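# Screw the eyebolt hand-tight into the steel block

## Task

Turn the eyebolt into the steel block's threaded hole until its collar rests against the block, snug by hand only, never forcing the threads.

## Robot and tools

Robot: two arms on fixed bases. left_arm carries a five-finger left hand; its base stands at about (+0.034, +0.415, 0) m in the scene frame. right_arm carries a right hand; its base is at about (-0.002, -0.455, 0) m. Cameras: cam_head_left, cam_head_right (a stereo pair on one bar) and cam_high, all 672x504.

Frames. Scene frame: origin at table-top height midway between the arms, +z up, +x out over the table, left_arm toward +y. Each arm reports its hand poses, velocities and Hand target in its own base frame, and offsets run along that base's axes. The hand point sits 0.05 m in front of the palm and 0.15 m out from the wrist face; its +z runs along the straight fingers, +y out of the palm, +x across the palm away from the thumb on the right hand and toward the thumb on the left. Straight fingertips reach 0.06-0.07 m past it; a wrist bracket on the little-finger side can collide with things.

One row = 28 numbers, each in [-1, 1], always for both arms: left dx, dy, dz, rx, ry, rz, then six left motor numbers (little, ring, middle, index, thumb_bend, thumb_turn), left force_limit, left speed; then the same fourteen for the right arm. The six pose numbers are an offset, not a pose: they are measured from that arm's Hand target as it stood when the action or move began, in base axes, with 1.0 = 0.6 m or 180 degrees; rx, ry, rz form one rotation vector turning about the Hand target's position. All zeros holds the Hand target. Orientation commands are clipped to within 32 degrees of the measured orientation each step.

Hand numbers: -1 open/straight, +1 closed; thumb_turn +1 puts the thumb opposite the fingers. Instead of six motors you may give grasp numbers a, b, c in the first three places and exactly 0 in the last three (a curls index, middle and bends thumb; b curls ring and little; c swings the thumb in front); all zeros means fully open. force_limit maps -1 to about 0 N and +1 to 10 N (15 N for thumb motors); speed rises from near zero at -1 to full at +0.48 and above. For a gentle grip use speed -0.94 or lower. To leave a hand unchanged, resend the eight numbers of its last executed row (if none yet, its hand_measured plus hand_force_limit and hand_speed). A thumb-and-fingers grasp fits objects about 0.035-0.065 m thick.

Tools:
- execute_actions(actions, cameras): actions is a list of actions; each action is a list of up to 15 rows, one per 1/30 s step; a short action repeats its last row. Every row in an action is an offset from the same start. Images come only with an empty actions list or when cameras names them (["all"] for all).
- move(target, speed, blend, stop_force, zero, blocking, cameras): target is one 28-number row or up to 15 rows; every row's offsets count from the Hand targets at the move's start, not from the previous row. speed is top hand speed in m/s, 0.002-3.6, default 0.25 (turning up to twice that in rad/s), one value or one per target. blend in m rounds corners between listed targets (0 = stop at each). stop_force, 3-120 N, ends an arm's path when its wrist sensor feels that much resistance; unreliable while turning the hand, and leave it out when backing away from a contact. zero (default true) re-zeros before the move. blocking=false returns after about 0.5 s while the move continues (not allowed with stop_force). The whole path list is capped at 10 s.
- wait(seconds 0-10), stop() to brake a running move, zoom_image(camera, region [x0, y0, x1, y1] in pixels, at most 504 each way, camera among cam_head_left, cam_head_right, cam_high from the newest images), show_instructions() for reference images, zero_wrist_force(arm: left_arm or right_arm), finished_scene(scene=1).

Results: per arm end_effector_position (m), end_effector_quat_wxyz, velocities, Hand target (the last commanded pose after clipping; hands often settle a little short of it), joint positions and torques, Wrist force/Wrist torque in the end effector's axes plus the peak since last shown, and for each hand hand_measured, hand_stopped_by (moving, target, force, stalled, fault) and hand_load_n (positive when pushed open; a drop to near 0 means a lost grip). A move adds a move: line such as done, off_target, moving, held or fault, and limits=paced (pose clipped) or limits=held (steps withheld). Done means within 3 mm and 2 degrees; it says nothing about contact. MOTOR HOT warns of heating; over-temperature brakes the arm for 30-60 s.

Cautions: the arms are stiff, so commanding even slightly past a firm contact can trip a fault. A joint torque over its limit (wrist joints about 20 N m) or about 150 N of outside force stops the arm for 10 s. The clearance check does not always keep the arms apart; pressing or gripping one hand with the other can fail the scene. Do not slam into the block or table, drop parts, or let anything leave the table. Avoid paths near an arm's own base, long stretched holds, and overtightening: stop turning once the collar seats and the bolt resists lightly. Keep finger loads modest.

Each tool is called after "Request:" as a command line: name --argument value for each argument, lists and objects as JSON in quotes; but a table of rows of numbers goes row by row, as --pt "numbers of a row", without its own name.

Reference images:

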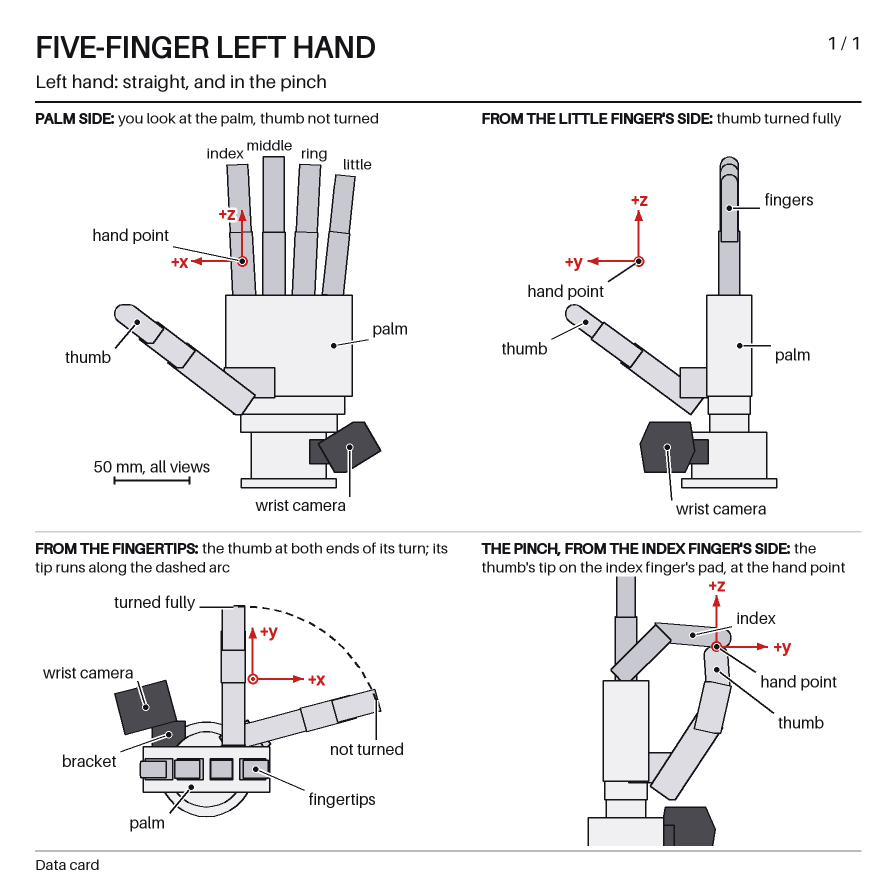

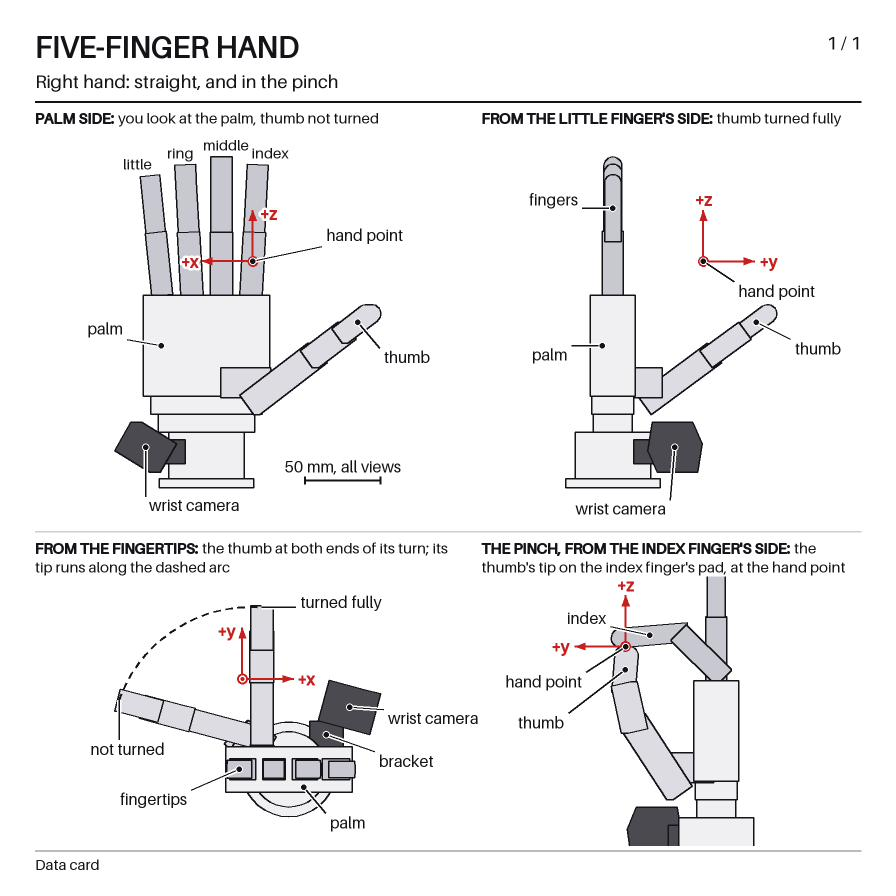

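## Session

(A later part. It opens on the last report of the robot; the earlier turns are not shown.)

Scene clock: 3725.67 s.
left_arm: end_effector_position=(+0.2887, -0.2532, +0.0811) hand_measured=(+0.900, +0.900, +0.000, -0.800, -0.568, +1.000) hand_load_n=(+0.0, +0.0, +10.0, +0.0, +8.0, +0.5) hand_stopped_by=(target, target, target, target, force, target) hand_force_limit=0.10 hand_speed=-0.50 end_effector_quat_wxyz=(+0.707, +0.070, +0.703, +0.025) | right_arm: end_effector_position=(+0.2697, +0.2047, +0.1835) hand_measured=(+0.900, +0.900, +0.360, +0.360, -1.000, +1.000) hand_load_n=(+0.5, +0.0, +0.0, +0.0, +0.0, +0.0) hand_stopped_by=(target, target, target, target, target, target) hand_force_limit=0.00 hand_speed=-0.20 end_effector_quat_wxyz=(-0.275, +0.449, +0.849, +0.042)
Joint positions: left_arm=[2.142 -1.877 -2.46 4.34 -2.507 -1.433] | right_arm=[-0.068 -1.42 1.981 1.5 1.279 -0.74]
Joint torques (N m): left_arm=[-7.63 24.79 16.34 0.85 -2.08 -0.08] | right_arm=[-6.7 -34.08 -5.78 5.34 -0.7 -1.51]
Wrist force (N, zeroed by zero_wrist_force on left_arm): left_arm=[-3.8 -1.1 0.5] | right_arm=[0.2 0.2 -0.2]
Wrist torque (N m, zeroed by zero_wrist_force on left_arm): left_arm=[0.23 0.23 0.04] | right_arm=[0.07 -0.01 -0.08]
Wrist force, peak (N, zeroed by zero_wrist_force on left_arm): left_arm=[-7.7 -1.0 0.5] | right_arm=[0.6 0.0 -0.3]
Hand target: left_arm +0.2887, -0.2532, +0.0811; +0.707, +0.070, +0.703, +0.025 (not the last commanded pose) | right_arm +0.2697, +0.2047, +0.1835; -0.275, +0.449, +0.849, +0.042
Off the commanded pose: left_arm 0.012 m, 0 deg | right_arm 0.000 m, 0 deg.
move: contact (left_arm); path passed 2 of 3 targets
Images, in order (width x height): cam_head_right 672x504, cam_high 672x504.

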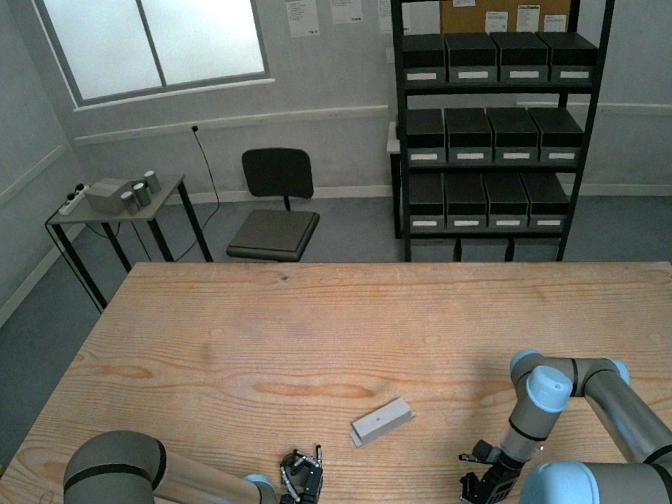

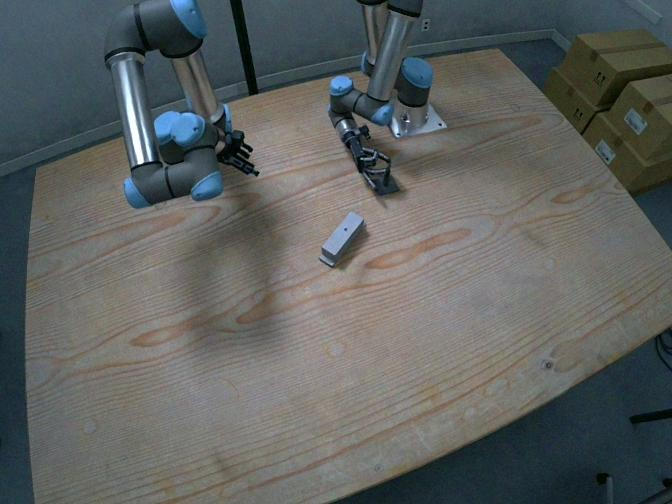

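Request:
move --pt "0 0 0.003 0 0 0 0.9 0.9 0.001 -0.8 -0.1 1 0.1 -0.5 0 0 0 0 0 0 0.9 0.9 0.36 0.36 -1 1 0 -0.2" --pt "0.003 -0.0015 0.003 0 0 0 0.9 0.9 0.001 -0.8 -0.1 1 0.1 -0.5 0 0 0 0 0 0 0.9 0.9 0.36 0.36 -1 1 0 -0.2" --speed 0.015

Request:
move --pt "0 0 -0.02 0 0 0 0.9 0.9 0.001 -0.8 -0.1 1 0.1 -0.5 0 0 0 0 0 0 0.9 0.9 0.36 0.36 -1 1 0 -0.2" --speed 0.01 --stop_force 3

Request:
move --pt "0 0 0.003 0 0 0 0.9 0.9 0.001 -0.8 -0.1 1 0.1 -0.5 0 0 0 0 0 0 0.9 0.9 0.36 0.36 -1 1 0 -0.2" --pt "0.0037 0 0.003 0 0 0 0.9 0.9 0.001 -0.8 -0.1 1 0.1 -0.5 0 0 0 0 0 0 0.9 0.9 0.36 0.36 -1 1 0 -0.2" --speed 0.015

Request:
move --pt "0 0 -0.02 0 0 0 0.9 0.9 0.001 -0.8 -0.1 1 0.1 -0.5 0 0 0 0 0 0 0.9 0.9 0.36 0.36 -1 1 0 -0.2" --speed 0.01 --stop_force 3

Scene clock: 3747.60 s.
left_arm: end_effector_position=(+0.2906, -0.2542, +0.0830) hand_measured=(+0.900, +0.900, +0.000, -0.800, -0.568, +1.000) hand_load_n=(+0.0, +0.0, +9.5, +0.0, +8.0, +3.0) hand_stopped_by=(target, target, target, target, force, target) hand_force_limit=0.10 hand_speed=-0.50 end_effector_quat_wxyz=(+0.707, +0.070, +0.703, +0.025) | right_arm: end_effector_position=(+0.2697, +0.2047, +0.1835) hand_measured=(+0.900, +0.900, +0.360, +0.360, -1.000, +1.000) hand_load_n=(+0.0, +0.0, +0.0, +0.0, +0.0, +0.0) hand_stopped_by=(target, target, target, target, target, target) hand_force_limit=0.00 hand_speed=-0.20 end_effector_quat_wxyz=(-0.275, +0.449, +0.849, +0.042)
Joint positions: left_arm=[2.146 -1.872 -2.456 4.331 -2.503 -1.433] | right_arm=[-0.068 -1.42 1.981 1.5 1.279 -0.74]
Joint torques (N m): left_arm=[-7.93 16.24 2.46 -0.33 -1.42 0.15] | right_arm=[-6.93 -34.81 -5.72 5.27 -0.76 -1.73]
Wrist force (N, zeroed by zero_wrist_force on left_arm): left_arm=[1.0 -0.7 -0.7] | right_arm=[0.3 -0.1 -0.3]
Wrist torque (N m, zeroed by zero_wrist_force on left_arm): left_arm=[0.26 0.28 -0.04] | right_arm=[0.03 -0.04 -0.08]
Wrist force, peak (N, zeroed by zero_wrist_force on left_arm): left_arm=[-4.3 -0.7 0.3] | right_arm=[0.6 0.1 -0.3]
Hand target: left_arm +0.2905, -0.2541, +0.0829; +0.707, +0.070, +0.703, +0.025 | right_arm +0.2697, +0.2047, +0.1835; -0.275, +0.449, +0.849, +0.042
Off the commanded pose: left_arm 0.000 m, 0 deg | right_arm 0.000 m, 0 deg.
move: done

Scene clock: 3748.83 s.
left_arm: end_effector_position=(+0.2905, -0.2542, +0.0812) hand_measured=(+0.900, +0.900, +0.000, -0.800, -0.568, +1.000) hand_load_n=(+0.0, -0.5, +9.0, +0.0, +9.0, -0.5) hand_stopped_by=(target, target, target, target, force, target) hand_force_limit=0.10 hand_speed=-0.50 end_effector_quat_wxyz=(+0.707, +0.070, +0.703, +0.025) | right_arm: end_effector_position=(+0.2697, +0.2047, +0.1835) hand_measured=(+0.900, +0.900, +0.360, +0.360, -1.000, +1.000) hand_load_n=(+0.5, +0.0, +0.0, +0.5, +0.0, +0.0) hand_stopped_by=(target, target, target, target, target, target) hand_force_limit=0.00 hand_speed=-0.20 end_effector_quat_wxyz=(-0.275, +0.449, +0.849, +0.042)
Joint positions: left_arm=[2.146 -1.878 -2.457 4.338 -2.503 -1.433] | right_arm=[-0.068 -1.42 1.981 1.5 1.279 -0.74]
Joint torques (N m): left_arm=[1.57 28.95 18.24 1.92 -1.29 1.33] | right_arm=[-6.95 -34.91 -5.82 5.39 -0.74 -1.62]
Wrist force (N, zeroed by zero_wrist_force on left_arm): left_arm=[-0.8 0.0 -1.1] | right_arm=[0.4 0.0 -0.2]
Wrist torque (N m, zeroed by zero_wrist_force on left_arm): left_arm=[0.24 0.30 0.00] | right_arm=[0.03 -0.04 -0.07]
Wrist force, peak (N, zeroed by zero_wrist_force on left_arm): left_arm=[-5.1 -0.2 -0.1] | right_arm=[0.5 0.1 -0.3]
Hand target: left_arm +0.2905, -0.2542, +0.0812; +0.707, +0.070, +0.703, +0.025 (not the last commanded pose) | right_arm +0.2697, +0.2047, +0.1835; -0.275, +0.449, +0.849, +0.042
Off the commanded pose: left_arm 0.010 m, 0 deg | right_arm 0.000 m, 0 deg.
move: contact (left_arm)

Scene clock: 3749.77 s.
left_arm: end_effector_position=(+0.2928, -0.2542, +0.0830) hand_measured=(+0.900, +0.900, +0.000, -0.800, -0.568, +1.000) hand_load_n=(+0.0, +0.5, +9.0, +0.0, +8.0, +3.5) hand_stopped_by=(target, target, target, target, force, target) hand_force_limit=0.10 hand_speed=-0.50 end_effector_quat_wxyz=(+0.707, +0.070, +0.703, +0.025) end_effector_velocity=(+0.000, +0.000, +0.001) end_effector_angular_velocity=(+0.000, -0.001, +0.003) | right_arm: end_effector_position=(+0.2697, +0.2047, +0.1835) hand_measured=(+0.900, +0.900, +0.360, +0.360, -1.000, +1.000) hand_load_n=(+0.0, +0.0, +0.0, +0.0, +0.0, +0.0) hand_stopped_by=(target, target, target, target, target, target) hand_force_limit=0.00 hand_speed=-0.20 end_effector_quat_wxyz=(-0.275, +0.449, +0.849, +0.042)
Joint positions: left_arm=[2.153 -1.873 -2.455 4.331 -2.496 -1.433] | right_arm=[-0.068 -1.42 1.981 1.5 1.279 -0.74]
Joint velocities: left_arm=[-0.002 0.001 0.001 0 -0.005 0.001] | right_arm=[within noise]
Joint torques (N m): left_arm=[-7.1 10.2 15.51 -1 -1.15 -0.59] | right_arm=[-6.88 -34.75 -5.78 5.32 -0.77 -1.68]
Wrist force (N, zeroed by zero_wrist_force on left_arm): left_arm=[0.9 -0.4 -0.6] | right_arm=[0.4 0.1 -0.2]
Wrist torque (N m, zeroed by zero_wrist_force on left_arm): left_arm=[0.29 0.30 -0.04] | right_arm=[0.06 -0.04 -0.07]
Wrist force, peak (N, zeroed by zero_wrist_force on left_arm): left_arm=[1.0 -1.2 -1.1] | right_arm=[0.5 0.1 -0.3]
Hand target: left_arm +0.2927, -0.2542, +0.0830; +0.707, +0.070, +0.703, +0.025 | right_arm +0.2697, +0.2047, +0.1835; -0.275, +0.449, +0.849, +0.042
Off the commanded pose: left_arm 0.000 m, 0 deg | right_arm 0.000 m, 0 deg.
move: done

Scene clock: 3750.97 s.
left_arm: end_effector_position=(+0.2928, -0.2542, +0.0810) hand_measured=(+0.900, +0.900, +0.000, -0.800, -0.568, +1.000) hand_load_n=(+0.0, +0.0, +9.5, +0.0, +8.0, +0.5) hand_stopped_by=(target, target, target, target, force, target) hand_force_limit=0.10 hand_speed=-0.50 end_effector_quat_wxyz=(+0.707, +0.070, +0.703, +0.025) | right_arm: end_effector_position=(+0.2697, +0.2047, +0.1835) hand_measured=(+0.900, +0.900, +0.360, +0.360, -1.000, +1.000) hand_load_n=(+0.0, +0.0, +0.0, +0.0, +0.0, +0.0) hand_stopped_by=(target, target, target, target, target, target) hand_force_limit=0.00 hand_speed=-0.20 end_effector_quat_wxyz=(-0.275, +0.449, +0.849, +0.042)
Joint positions: left_arm=[2.152 -1.879 -2.456 4.338 -2.496 -1.433] | right_arm=[-0.068 -1.42 1.981 1.5 1.279 -0.74]
Joint torques (N m): left_arm=[1.17 29.26 17.04 0.6 -0.95 -0.77] | right_arm=[-7.15 -34.17 -5.44 5.37 -0.71 -1.55]
Wrist force (N, zeroed by zero_wrist_force on left_arm): left_arm=[-2.3 0.2 0.1] | right_arm=[0.3 0.1 -0.4]
Wrist torque (N m, zeroed by zero_wrist_force on left_arm): left_arm=[0.31 0.23 0.01] | right_arm=[0.05 -0.02 -0.08]
Wrist force, peak (N, zeroed by zero_wrist_force on left_arm): left_arm=[-6.5 0.3 0.6] | right_arm=[0.5 -0.2 -0.4]
Hand target: left_arm +0.2928, -0.2542, +0.0811; +0.707, +0.070, +0.703, +0.025 (not the last commanded pose) | right_arm +0.2697, +0.2047, +0.1835; -0.275, +0.449, +0.849, +0.042
Off the commanded pose: left_arm 0.010 m, 0 deg | right_arm 0.000 m, 0 deg.
move: contact (left_arm)

Request:
move --pt "0 0 0.003 0 0 0 0.9 0.9 0.001 -0.8 -0.1 1 0.1 -0.5 0 0 0 0 0 0 0.9 0.9 0.36 0.36 -1 1 0 -0.2" --pt "-0.0027 0.001 0.003 0 0 0 0.9 0.9 0.001 -0.8 -0.1 1 0.1 -0.5 0 0 0 0 0 0 0.9 0.9 0.36 0.36 -1 1 0 -0.2" --speed 0.015

Request:
move --pt "0 0 -0.02 0 0 0 0.9 0.9 0.001 -0.8 -0.1 1 0.1 -0.5 0 0 0 0 0 0 0.9 0.9 0.36 0.36 -1 1 0 -0.2" --speed 0.01 --stop_force 3

Request:
move --pt "0 0 0.003 0 0 0 0.9 0.9 0.001 -0.8 -0.1 1 0.1 -0.5 0 0 0 0 0 0 0.9 0.9 0.36 0.36 -1 1 0 -0.2" --pt "0.0055 -0.0022 0.003 0 0 0 0.9 0.9 0.001 -0.8 -0.1 1 0.1 -0.5 0 0 0 0 0 0 0.9 0.9 0.36 0.36 -1 1 0 -0.2" --speed 0.015

Request:
move --pt "0 0 -0.02 0 0 0 0.9 0.9 0.001 -0.8 -0.1 1 0.1 -0.5 0 0 0 0 0 0 0.9 0.9 0.36 0.36 -1 1 0 -0.2" --speed 0.01 --stop_force 3 --cameras '["cam_high","cam_head_right"]'

Request:
zoom_image --camera "cam_high" --region '[379, 164, 397, 184]'

Scene clock: 3789.10 s.
left_arm: end_effector_position=(+0.2911, -0.2536, +0.0829) hand_measured=(+0.900, +0.900, +0.000, -0.800, -0.568, +1.000) hand_load_n=(+0.0, +0.0, +9.5, +0.0, +8.0, +3.0) hand_stopped_by=(target, target, target, target, force, target) hand_force_limit=0.10 hand_speed=-0.50 end_effector_quat_wxyz=(+0.707, +0.070, +0.703, +0.025) | right_arm: end_effector_position=(+0.2697, +0.2047, +0.1835) hand_measured=(+0.900, +0.900, +0.360, +0.360, -1.000, +1.000) hand_load_n=(+0.0, +0.0, +0.0, +0.0, +0.0, +0.0) hand_stopped_by=(target, target, target, target, target, target) hand_force_limit=0.00 hand_speed=-0.20 end_effector_quat_wxyz=(-0.275, +0.449, +0.849, +0.042)
Joint positions: left_arm=[2.148 -1.872 -2.458 4.332 -2.5 -1.433] | right_arm=[-0.068 -1.42 1.981 1.5 1.279 -0.74]
Joint torques (N m): left_arm=[7 21.93 7.47 3.7 1.35 1.27] | right_arm=[-7.2 -34.16 -6.05 5.24 -0.61 -1.54]
Wrist force (N, zeroed by zero_wrist_force on left_arm): left_arm=[1.1 -0.8 -0.5] | right_arm=[0.2 0.0 -0.2]
Wrist torque (N m, zeroed by zero_wrist_force on left_arm): left_arm=[0.24 0.27 -0.03] | right_arm=[0.04 -0.01 -0.08]
Wrist force, peak (N, zeroed by zero_wrist_force on left_arm): left_arm=[-2.9 0.0 0.2] | right_arm=[0.5 0.1 -0.4]
Hand target: left_arm +0.2912, -0.2536, +0.0829; +0.707, +0.070, +0.703, +0.025 | right_arm +0.2697, +0.2047, +0.1835; -0.275, +0.449, +0.849, +0.042
Off the commanded pose: left_arm 0.000 m, 0 deg | right_arm 0.000 m, 0 deg.
move: done

Scene clock: 3790.30 s.
left_arm: end_effector_position=(+0.2912, -0.2536, +0.0810) hand_measured=(+0.900, +0.900, +0.000, -0.800, -0.568, +1.000) hand_load_n=(+0.0, +0.0, +9.5, +0.0, +9.0, +0.0) hand_stopped_by=(target, target, target, target, force, target) hand_force_limit=0.10 hand_speed=-0.50 end_effector_quat_wxyz=(+0.707, +0.070, +0.703, +0.025) | right_arm: end_effector_position=(+0.2697, +0.2047, +0.1835) hand_measured=(+0.900, +0.900, +0.360, +0.360, -1.000, +1.000) hand_load_n=(+0.5, +0.0, +0.5, +0.0, +0.0, +0.0) hand_stopped_by=(target, target, target, target, target, target) hand_force_limit=0.00 hand_speed=-0.20 end_effector_quat_wxyz=(-0.275, +0.449, +0.849, +0.042)
Joint positions: left_arm=[2.149 -1.878 -2.458 4.339 -2.5 -1.433] | right_arm=[-0.068 -1.42 1.981 1.5 1.279 -0.74]
Joint torques (N m): left_arm=[-0.51 28.65 16.51 0.86 0.24 0.53] | right_arm=[-7.67 -34.35 -6.06 5.25 -0.65 -1.68]
Wrist force (N, zeroed by zero_wrist_force on left_arm): left_arm=[-2.1 0.3 -0.2] | right_arm=[0.4 0.0 -0.3]
Wrist torque (N m, zeroed by zero_wrist_force on left_arm): left_arm=[0.29 0.29 0.00] | right_arm=[0.05 -0.04 -0.07]
Wrist force, peak (N, zeroed by zero_wrist_force on left_arm): left_arm=[-6.4 0.4 0.2] | right_arm=[0.4 0.0 -0.5]
Hand target: left_arm +0.2912, -0.2536, +0.0811; +0.707, +0.070, +0.703, +0.025 (not the last commanded pose) | right_arm +0.2697, +0.2047, +0.1835; -0.275, +0.449, +0.849, +0.042
Off the commanded pose: left_arm 0.010 m, 0 deg | right_arm 0.000 m, 0 deg.
move: contact (left_arm)

Scene clock: 3791.33 s.
left_arm: end_effector_position=(+0.2946, -0.2550, +0.0829) hand_measured=(+0.900, +0.900, +0.000, -0.800, -0.568, +1.000) hand_load_n=(+0.0, +0.0, +9.5, +0.0, +8.0, +3.5) hand_stopped_by=(target, target, target, target, force, target) hand_force_limit=0.10 hand_speed=-0.50 end_effector_quat_wxyz=(+0.707, +0.070, +0.703, +0.025) | right_arm: end_effector_position=(+0.2697, +0.2047, +0.1835) hand_measured=(+0.900, +0.900, +0.360, +0.360, -1.000, +1.000) hand_load_n=(+0.0, +0.0, +0.0, +0.0, +0.0, +0.0) hand_stopped_by=(target, target, target, target, target, target) hand_force_limit=0.00 hand_speed=-0.20 end_effector_quat_wxyz=(-0.275, +0.449, +0.849, +0.042)
Joint positions: left_arm=[2.156 -1.875 -2.452 4.33 -2.492 -1.433] | right_arm=[-0.068 -1.42 1.981 1.5 1.279 -0.74]
Joint torques (N m): left_arm=[-8.15 17.3 4.37 -0.35 -1.28 0.35] | right_arm=[-7.44 -34.15 -5.73 5.22 -0.59 -1.68]
Wrist force (N, zeroed by zero_wrist_force on left_arm): left_arm=[1.1 -0.7 -0.6] | right_arm=[0.3 0.0 -0.2]
Wrist torque (N m, zeroed by zero_wrist_force on left_arm): left_arm=[0.26 0.26 -0.03] | right_arm=[0.03 -0.04 -0.08]
Wrist force, peak (N, zeroed by zero_wrist_force on left_arm): left_arm=[-2.1 0.2 -0.5] | right_arm=[0.3 -0.1 -0.4]
Hand target: left_arm +0.2945, -0.2550, +0.0829; +0.707, +0.070, +0.703, +0.025 | right_arm +0.2697, +0.2047, +0.1835; -0.275, +0.449, +0.849, +0.042
Off the commanded pose: left_arm 0.000 m, 0 deg | right_arm 0.000 m, 0 deg.
move: done

Scene clock: 3792.57 s.
left_arm: end_effector_position=(+0.2945, -0.2550, +0.0812) hand_measured=(+0.900, +0.900, +0.000, -0.800, -0.568, +1.000) hand_load_n=(+0.0, +0.0, +9.5, +0.0, +8.5, +1.5) hand_stopped_by=(target, target, target, target, force, target) hand_force_limit=0.10 hand_speed=-0.50 end_effector_quat_wxyz=(+0.707, +0.070, +0.703, +0.025) | right_arm: end_effector_position=(+0.2697, +0.2047, +0.1835) hand_measured=(+0.900, +0.900, +0.360, +0.360, -1.000, +1.000) hand_load_n=(+0.0, +0.0, +0.0, +0.0, +0.0, +0.0) hand_stopped_by=(target, target, target, target, target, target) hand_force_limit=0.00 hand_speed=-0.20 end_effector_quat_wxyz=(-0.275, +0.449, +0.849, +0.042)
Joint positions: left_arm=[2.156 -1.88 -2.453 4.336 -2.493 -1.433] | right_arm=[-0.068 -1.42 1.981 1.5 1.279 -0.74]
Joint torques (N m): left_arm=[4.59 29.56 17.02 1.61 -0.84 1.4] | right_arm=[-7.14 -34.04 -5.63 5.24 -0.7 -1.64]
Wrist force (N, zeroed by zero_wrist_force on left_arm): left_arm=[-1.5 -0.2 -0.6] | right_arm=[0.4 0.1 -0.4]
Wrist torque (N m, zeroed by zero_wrist_force on left_arm): left_arm=[0.29 0.23 0.00] | right_arm=[0.06 -0.04 -0.07]
Wrist force, peak (N, zeroed by zero_wrist_force on left_arm): left_arm=[-5.9 0.5 -0.1] | right_arm=[0.4 0.1 -0.6]
Hand target: left_arm +0.2945, -0.2550, +0.0812; +0.707, +0.070, +0.703, +0.025 (not the last commanded pose) | right_arm +0.2697, +0.2047, +0.1835; -0.275, +0.449, +0.849, +0.042
Off the commanded pose: left_arm 0.010 m, 0 deg | right_arm 0.000 m, 0 deg.
move: contact (left_arm)
Images, in order (width x height): cam_head_right 672x504, cam_high 672x504.

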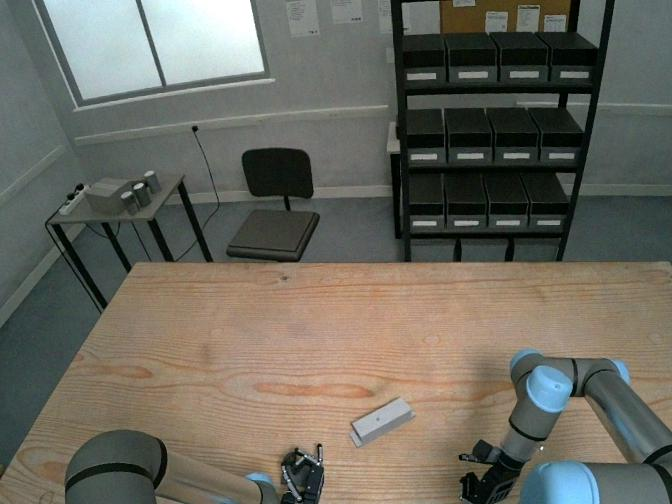

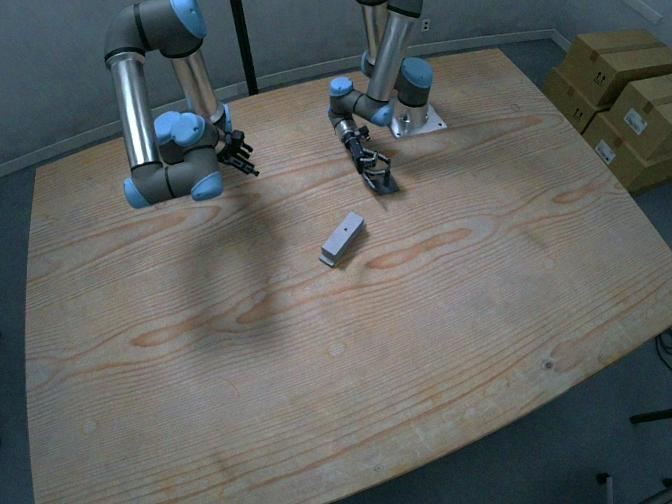

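Scaled by 25.200 from the camera's 672x504 image, which has a finer 960x720 frame.

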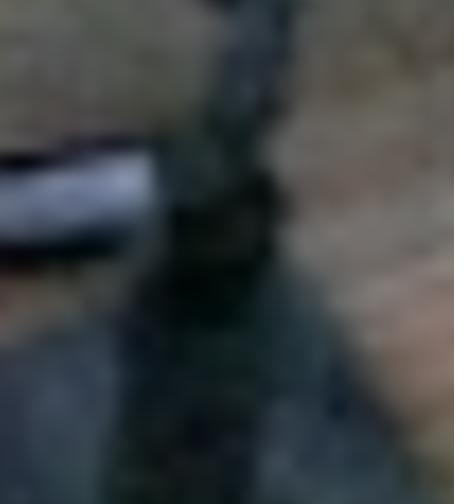

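Request:
move --pt "-0.004 0.002 0.012 0 0 0 -0.8 -0.8 0.001 -0.8 -0.1 1 0.1 -0.4 0 0 0 0 0 0 0.9 0.9 0.36 0.36 -1 1 0 -0.2" --speed 0.02 --cameras '["cam_high","cam_head_right"]'

Request:
zoom_image --camera "cam_high" --region '[379, 160, 397, 184]'

Request:
zoom_image --camera "cam_head_right" --region '[278, 450, 302, 476]'

Scene clock: 3809.30 s.
left_arm: end_effector_position=(+0.2921, -0.2538, +0.0884) hand_measured=(-0.800, -0.800, +0.000, -0.800, -0.568, +1.000) hand_load_n=(+0.0, +0.0, +9.0, +0.0, +8.0, +3.0) hand_stopped_by=(target, target, target, target, force, target) hand_force_limit=0.10 hand_speed=-0.40 end_effector_quat_wxyz=(+0.707, +0.070, +0.703, +0.025) | right_arm: end_effector_position=(+0.2697, +0.2047, +0.1835) hand_measured=(+0.900, +0.900, +0.360, +0.360, -1.000, +1.000) hand_load_n=(+0.0, +0.0, +0.0, +0.0, +0.0, +0.0) hand_stopped_by=(target, target, target, target, target, target) hand_force_limit=0.00 hand_speed=-0.20 end_effector_quat_wxyz=(-0.275, +0.449, +0.849, +0.042)
Joint positions: left_arm=[2.151 -1.853 -2.455 4.311 -2.498 -1.433] | right_arm=[-0.068 -1.42 1.981 1.5 1.279 -0.74]
Joint torques (N m): left_arm=[9.61 9.57 9.03 3.62 1.14 -1.23] | right_arm=[-6.58 -34.32 -6.54 5.2 -0.57 -1.79]
Wrist force (N, zeroed by zero_wrist_force on left_arm): left_arm=[1.2 -0.8 -0.6] | right_arm=[0.5 0.1 -0.4]
Wrist torque (N m, zeroed by zero_wrist_force on left_arm): left_arm=[0.23 0.26 -0.02] | right_arm=[0.06 -0.05 -0.06]
Wrist force, peak (N, zeroed by zero_wrist_force on left_arm): left_arm=[-1.7 -0.2 -0.7] | right_arm=[0.5 0.1 -0.4]
Hand target: left_arm +0.2921, -0.2538, +0.0884; +0.707, +0.070, +0.703, +0.025 | right_arm +0.2697, +0.2047, +0.1835; -0.275, +0.449, +0.849, +0.042
Off the commanded pose: left_arm 0.000 m, 0 deg | right_arm 0.000 m, 0 deg.
move: done
Images, in order (width x height): cam_head_right 672x504, cam_high 672x504.

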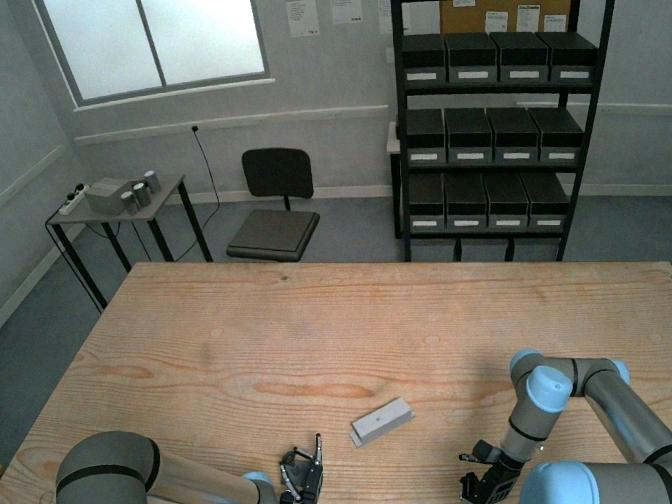

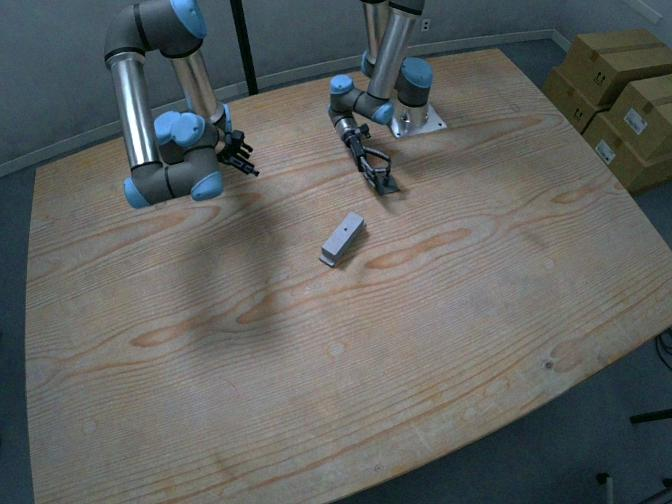

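Scaled by 21.000 from the camera's 672x504 image, which has a finer 960x720 frame.

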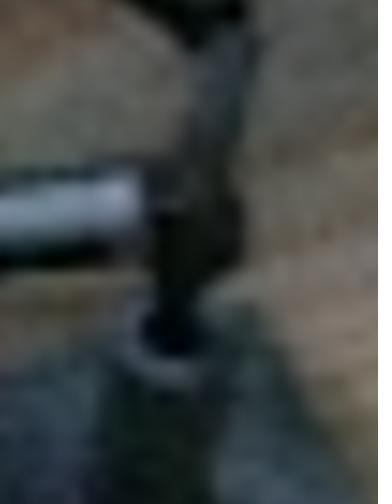

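Scaled by 19.385 from the camera's 672x504 image, which has a finer 960x720 frame.

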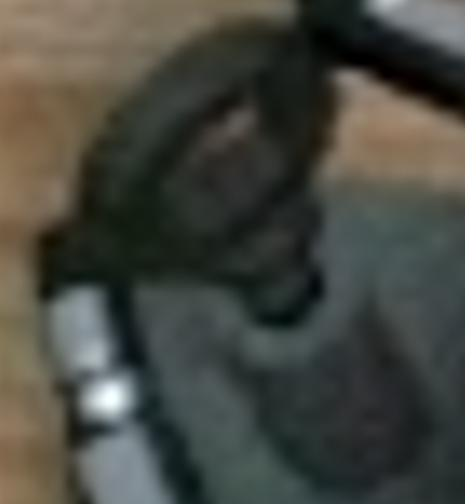

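Request:
execute_actions --actions '[]'

Request:
zoom_image --camera "cam_head_right" --region '[272, 444, 308, 480]'

Request:
zoom_image --camera "cam_high" --region '[370, 156, 406, 192]'

Scene clock: 3849.27 s.
left_arm: end_effector_position=(+0.2921, -0.2538, +0.0884) hand_measured=(-0.800, -0.800, +0.000, -0.800, -0.568, +1.000) hand_load_n=(-0.5, +0.0, +9.0, +0.0, +8.0, +3.5) hand_stopped_by=(target, target, target, target, force, target) hand_force_limit=0.10 hand_speed=-0.40 end_effector_quat_wxyz=(+0.707, +0.070, +0.703, +0.025) | right_arm: end_effector_position=(+0.2697, +0.2047, +0.1835) hand_measured=(+0.900, +0.900, +0.360, +0.360, -1.000, +1.000) hand_load_n=(+0.0, +0.0, +0.0, +0.5, +0.0, +0.0) hand_stopped_by=(target, target, target, target, target, target) hand_force_limit=0.00 hand_speed=-0.20 end_effector_quat_wxyz=(-0.275, +0.449, +0.849, +0.042)
Joint positions: left_arm=[2.151 -1.853 -2.454 4.311 -2.498 -1.433] | right_arm=[-0.068 -1.42 1.981 1.5 1.279 -0.74]
Joint velocities: within noise
Joint torques (N m): left_arm=[8.44 10.91 16.9 2.33 1.3 -1.36] | right_arm=[-6.39 -34.33 -5.85 5.17 -0.7 -1.6]
Wrist force (N, zeroed by zero_wrist_force on left_arm): left_arm=[1.1 -0.6 -0.4] | right_arm=[0.4 0.1 -0.2]
Wrist torque (N m, zeroed by zero_wrist_force on left_arm): left_arm=[0.26 0.28 -0.03] | right_arm=[0.05 -0.05 -0.07]
Wrist force, peak (N, zeroed by zero_wrist_force on left_arm): left_arm=[1.3 -0.7 -0.8] | right_arm=[0.5 0.1 -0.5]
Hand target: left_arm +0.2921, -0.2538, +0.0884; +0.707, +0.070, +0.703, +0.025 | right_arm +0.2697, +0.2047, +0.1835; -0.275, +0.449, +0.849, +0.042
Off the commanded pose: left_arm 0.000 m, 0 deg | right_arm 0.000 m, 0 deg.

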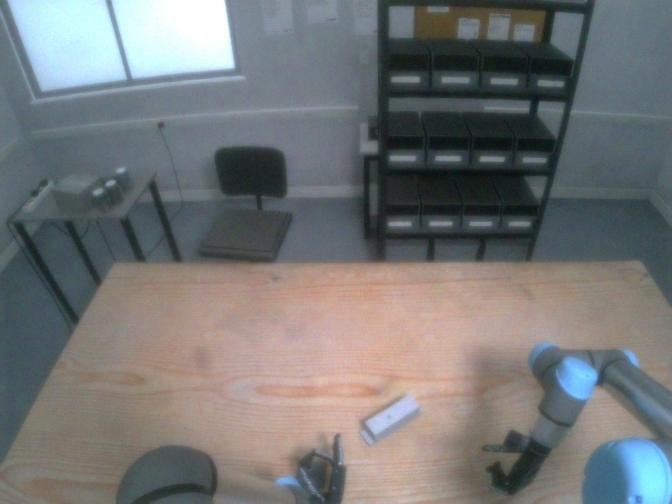

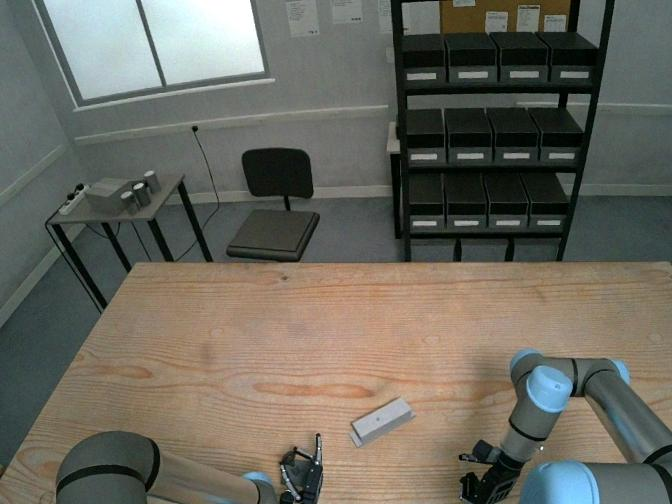

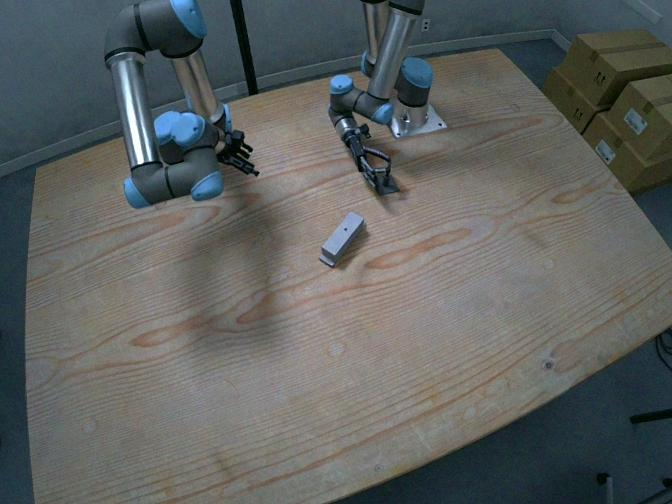

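Scaled by 14.000 from the camera's 672x504 image, which has a finer 960x720 frame.

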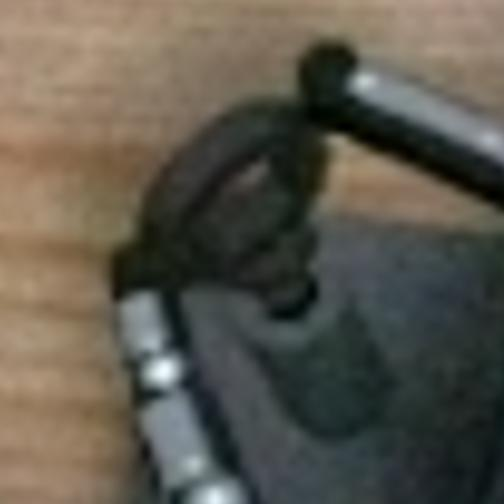

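Scaled by 14.000 from the camera's 672x504 image, which has a finer 960x720 frame.

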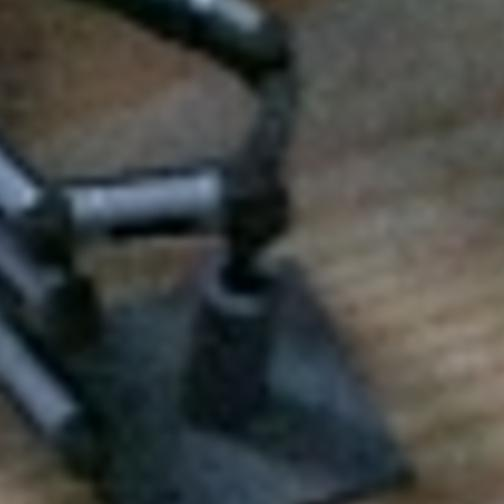

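Request:
move --target '[0,0,-0.0108,0,0,0,-0.8,-0.8,0.001,-0.8,-0.1,1,0.1,-0.4,0,0,0,0,0,0,0.9,0.9,0.36,0.36,-1,1,0,-0.2]' --speed 0.01 --stop_force 3 --cameras '["cam_high","cam_head_right","cam_head_left"]'

Request:
zoom_image --camera "cam_head_right" --region '[280, 452, 304, 476]'

Request:
zoom_image --camera "cam_high" --region '[376, 162, 400, 186]'

Request:
zoom_image --camera "cam_head_left" --region '[310, 450, 346, 486]'

Scene clock: 3873.23 s.
left_arm: end_effector_position=(+0.2921, -0.2538, +0.0819) hand_measured=(-0.800, -0.800, +0.000, -0.800, -0.568, +1.000) hand_load_n=(+0.0, +0.0, +9.5, +0.0, +8.0, +3.5) hand_stopped_by=(target, target, target, target, force, target) hand_force_limit=0.10 hand_speed=-0.40 end_effector_quat_wxyz=(+0.707, +0.070, +0.703, +0.025) | right_arm: end_effector_position=(+0.2697, +0.2047, +0.1835) hand_measured=(+0.900, +0.900, +0.360, +0.360, -1.000, +1.000) hand_load_n=(+0.0, +0.0, +0.0, +0.0, +0.0, +0.0) hand_stopped_by=(target, target, target, target, target, target) hand_force_limit=0.00 hand_speed=-0.20 end_effector_quat_wxyz=(-0.275, +0.449, +0.849, +0.042)
Joint positions: left_arm=[2.151 -1.876 -2.457 4.336 -2.498 -1.433] | right_arm=[-0.068 -1.42 1.981 1.5 1.279 -0.74]
Joint torques (N m): left_arm=[8.24 30.21 7.02 -1.23 1.17 1.36] | right_arm=[-6.76 -34.28 -6.29 5.32 -0.68 -1.51]
Wrist force (N, zeroed by zero_wrist_force on left_arm): left_arm=[1.3 -0.7 -0.6] | right_arm=[0.4 0.1 -0.1]
Wrist torque (N m, zeroed by zero_wrist_force on left_arm): left_arm=[0.25 0.24 -0.01] | right_arm=[0.05 -0.05 -0.07]
Wrist force, peak (N, zeroed by zero_wrist_force on left_arm): left_arm=[1.3 -0.9 -0.8] | right_arm=[0.5 0.1 -0.5]
Hand target: left_arm +0.2921, -0.2538, +0.0819; +0.707, +0.070, +0.703, +0.025 | right_arm +0.2697, +0.2047, +0.1835; -0.275, +0.449, +0.849, +0.042
Off the commanded pose: left_arm 0.000 m, 0 deg | right_arm 0.000 m, 0 deg.
move: done

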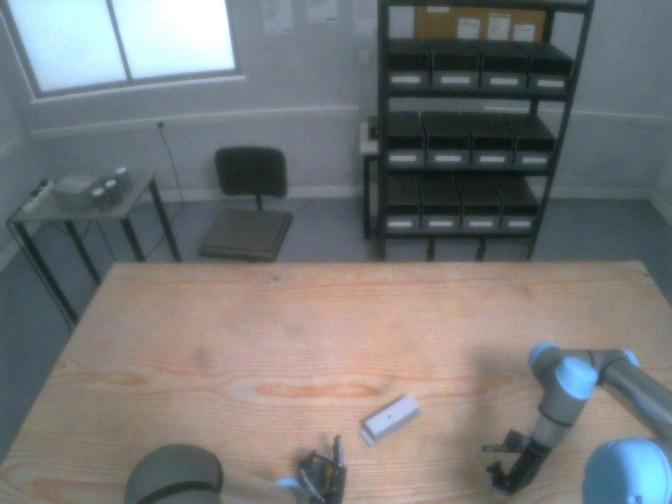

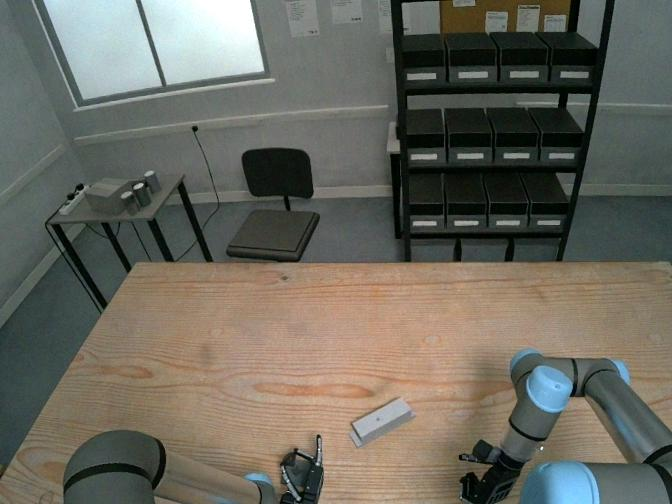

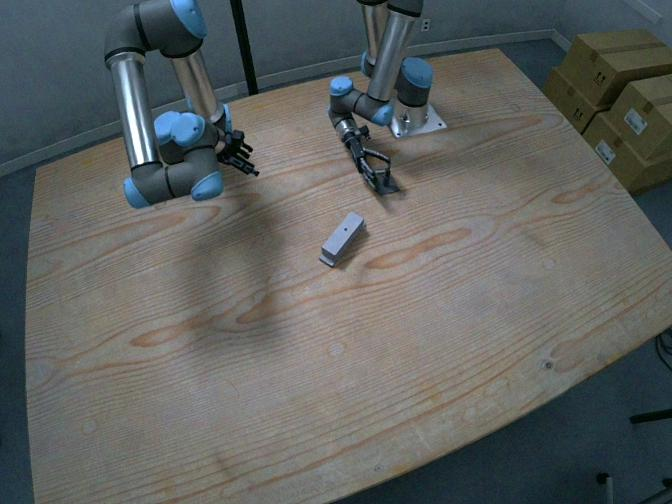

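Scaled by 21.000 from the camera's 672x504 image, which has a finer 960x720 frame.

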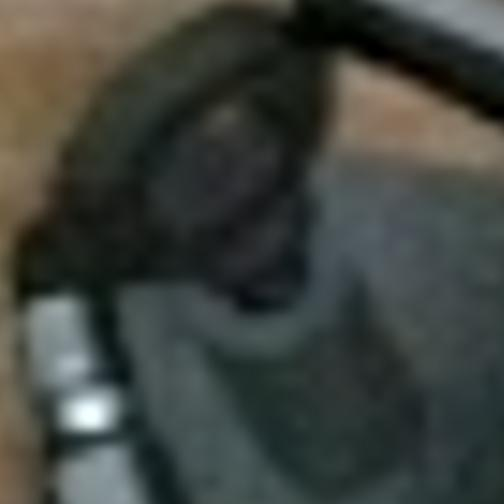

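Scaled by 21.000 from the camera's 672x504 image, which has a finer 960x720 frame.

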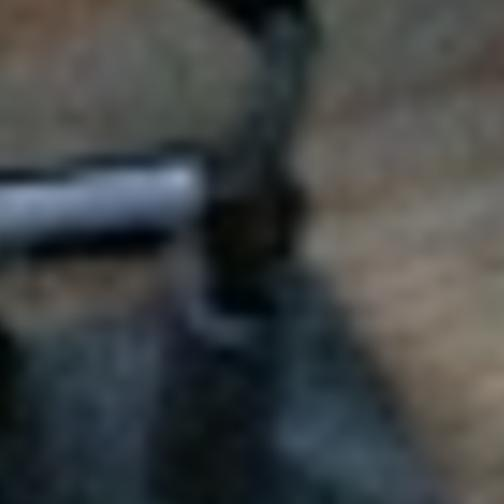

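Scaled by 14.000 from the camera's 672x504 image, which has a finer 960x720 frame.

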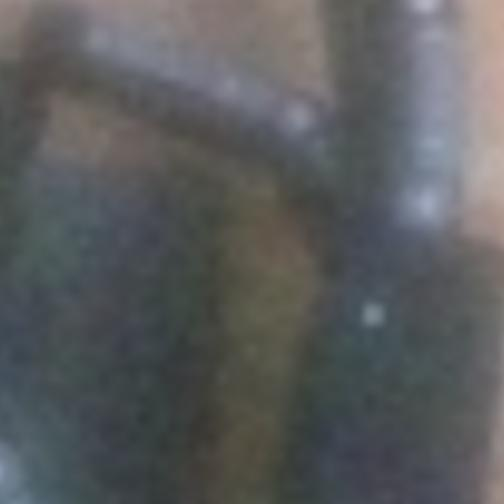

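Request:
move --target '[0,0,-0.0083,0,0,0,-0.8,-0.8,0.001,-0.8,-0.1,1,0.1,-0.4,0,0,0,0,0,0,0.9,0.9,0.36,0.36,-1,1,0,-0.2]' --speed 0.01 --stop_force 3

Scene clock: 3929.53 s.
left_arm: end_effector_position=(+0.2921, -0.2538, +0.0769) hand_measured=(-0.800, -0.800, +0.000, -0.800, -0.568, +1.000) hand_load_n=(+0.0, +0.0, +9.0, +0.0, +8.0, +3.5) hand_stopped_by=(target, target, target, target, force, target) hand_force_limit=0.10 hand_speed=-0.40 end_effector_quat_wxyz=(+0.707, +0.070, +0.703, +0.025) | right_arm: end_effector_position=(+0.2697, +0.2047, +0.1835) hand_measured=(+0.900, +0.900, +0.360, +0.360, -1.000, +1.000) hand_load_n=(+0.0, +0.0, +0.0, +0.5, +0.0, +0.0) hand_stopped_by=(target, target, target, target, target, target) hand_force_limit=0.00 hand_speed=-0.20 end_effector_quat_wxyz=(-0.275, +0.449, +0.849, +0.042)
Joint positions: left_arm=[2.151 -1.893 -2.459 4.355 -2.498 -1.433] | right_arm=[-0.068 -1.42 1.981 1.5 1.279 -0.74]
Joint torques (N m): left_arm=[7.42 31.14 4.72 -1.45 1.01 -0.74] | right_arm=[-6.76 -34.99 -5.79 5.05 -0.71 -1.62]
Wrist force (N, zeroed by zero_wrist_force on left_arm): left_arm=[1.0 -0.5 -0.3] | right_arm=[0.3 0.2 -0.2]
Wrist torque (N m, zeroed by zero_wrist_force on left_arm): left_arm=[0.28 0.28 -0.03] | right_arm=[0.06 -0.04 -0.07]
Wrist force, peak (N, zeroed by zero_wrist_force on left_arm): left_arm=[1.4 -0.9 -0.5] | right_arm=[0.6 0.1 -0.4]
Hand target: left_arm +0.2921, -0.2538, +0.0769; +0.707, +0.070, +0.703, +0.025 | right_arm +0.2697, +0.2047, +0.1835; -0.275, +0.449, +0.849, +0.042
Off the commanded pose: left_arm 0.000 m, 0 deg | right_arm 0.000 m, 0 deg.
move: done

Request:
move --target '[0,0,-0.02,0,0,0,-0.8,-0.8,0.001,-0.8,-0.1,1,0.1,-0.4,0,0,0,0,0,0,0.9,0.9,0.36,0.36,-1,1,0,-0.2]' --speed 0.01 --stop_force 3 --cameras '["cam_high","cam_head_right"]'

Request:
zoom_image --camera "cam_head_right" --region '[280, 452, 304, 476]'

Request:
zoom_image --camera "cam_high" --region '[376, 162, 400, 186]'

Scene clock: 3946.67 s.
left_arm: end_effector_position=(+0.2921, -0.2537, +0.0661) hand_measured=(-0.800, -0.800, +0.000, -0.800, -0.568, +1.000) hand_load_n=(+0.0, +0.0, +9.0, +0.0, +8.5, +3.0) hand_stopped_by=(target, target, target, target, force, target) hand_force_limit=0.10 hand_speed=-0.40 end_effector_quat_wxyz=(+0.707, +0.070, +0.703, +0.025) | right_arm: end_effector_position=(+0.2697, +0.2047, +0.1835) hand_measured=(+0.900, +0.900, +0.360, +0.360, -1.000, +1.000) hand_load_n=(+0.5, +0.0, +0.0, +0.0, +0.0, +0.5) hand_stopped_by=(target, target, target, target, target, target) hand_force_limit=0.00 hand_speed=-0.20 end_effector_quat_wxyz=(-0.275, +0.449, +0.849, +0.042)
Joint positions: left_arm=[2.151 -1.931 -2.462 4.396 -2.498 -1.433] | right_arm=[-0.068 -1.42 1.981 1.5 1.279 -0.74]
Joint torques (N m): left_arm=[7.07 30.97 14.33 -0.21 1.08 -1.15] | right_arm=[-7 -34.95 -5.76 5.1 -0.7 -1.55]
Wrist force (N, zeroed by zero_wrist_force on left_arm): left_arm=[1.1 -0.5 -0.3] | right_arm=[0.4 0.1 -0.2]
Wrist torque (N m, zeroed by zero_wrist_force on left_arm): left_arm=[0.22 0.24 -0.01] | right_arm=[0.05 -0.05 -0.07]
Wrist force, peak (N, zeroed by zero_wrist_force on left_arm): left_arm=[-4.1 -1.5 -2.5] | right_arm=[0.6 -0.1 -0.3]
Hand target: left_arm +0.2921, -0.2538, +0.0661; +0.707, +0.070, +0.703, +0.025 (not the last commanded pose) | right_arm +0.2697, +0.2047, +0.1835; -0.275, +0.449, +0.849, +0.042
Off the commanded pose: left_arm 0.001 m, 0 deg | right_arm 0.000 m, 0 deg.
move: contact (left_arm)
Images, in order (width x height): cam_head_right 672x504, cam_high 672x504.

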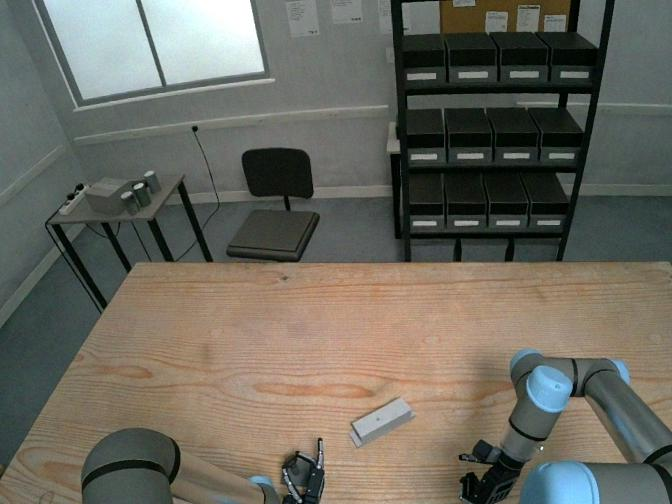

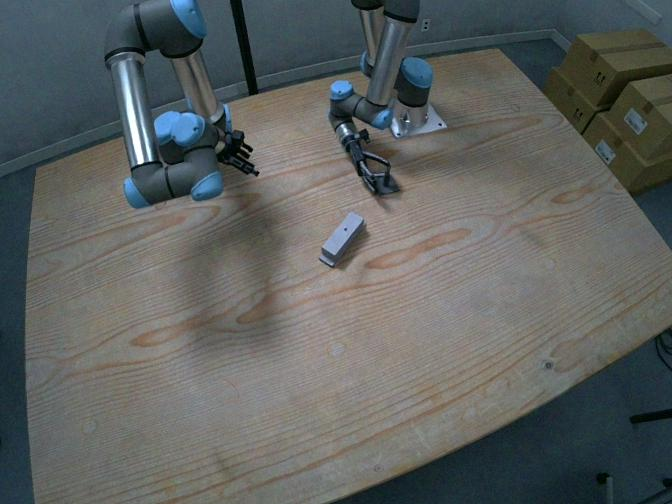

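Scaled by 21.000 from the camera's 672x504 image, which has a finer 960x720 frame.

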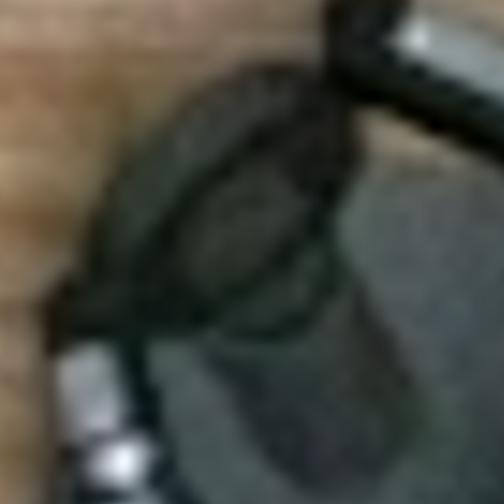

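Scaled by 21.000 from the camera's 672x504 image, which has a finer 960x720 frame.

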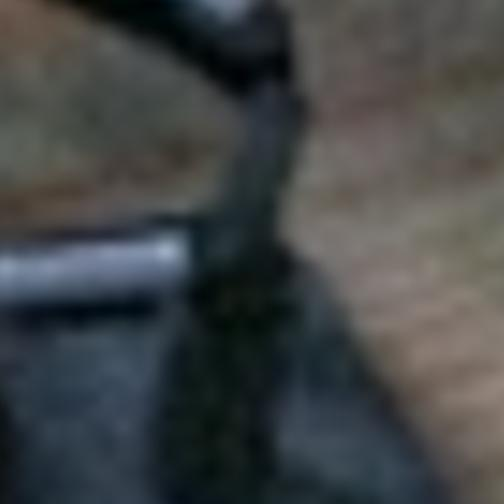

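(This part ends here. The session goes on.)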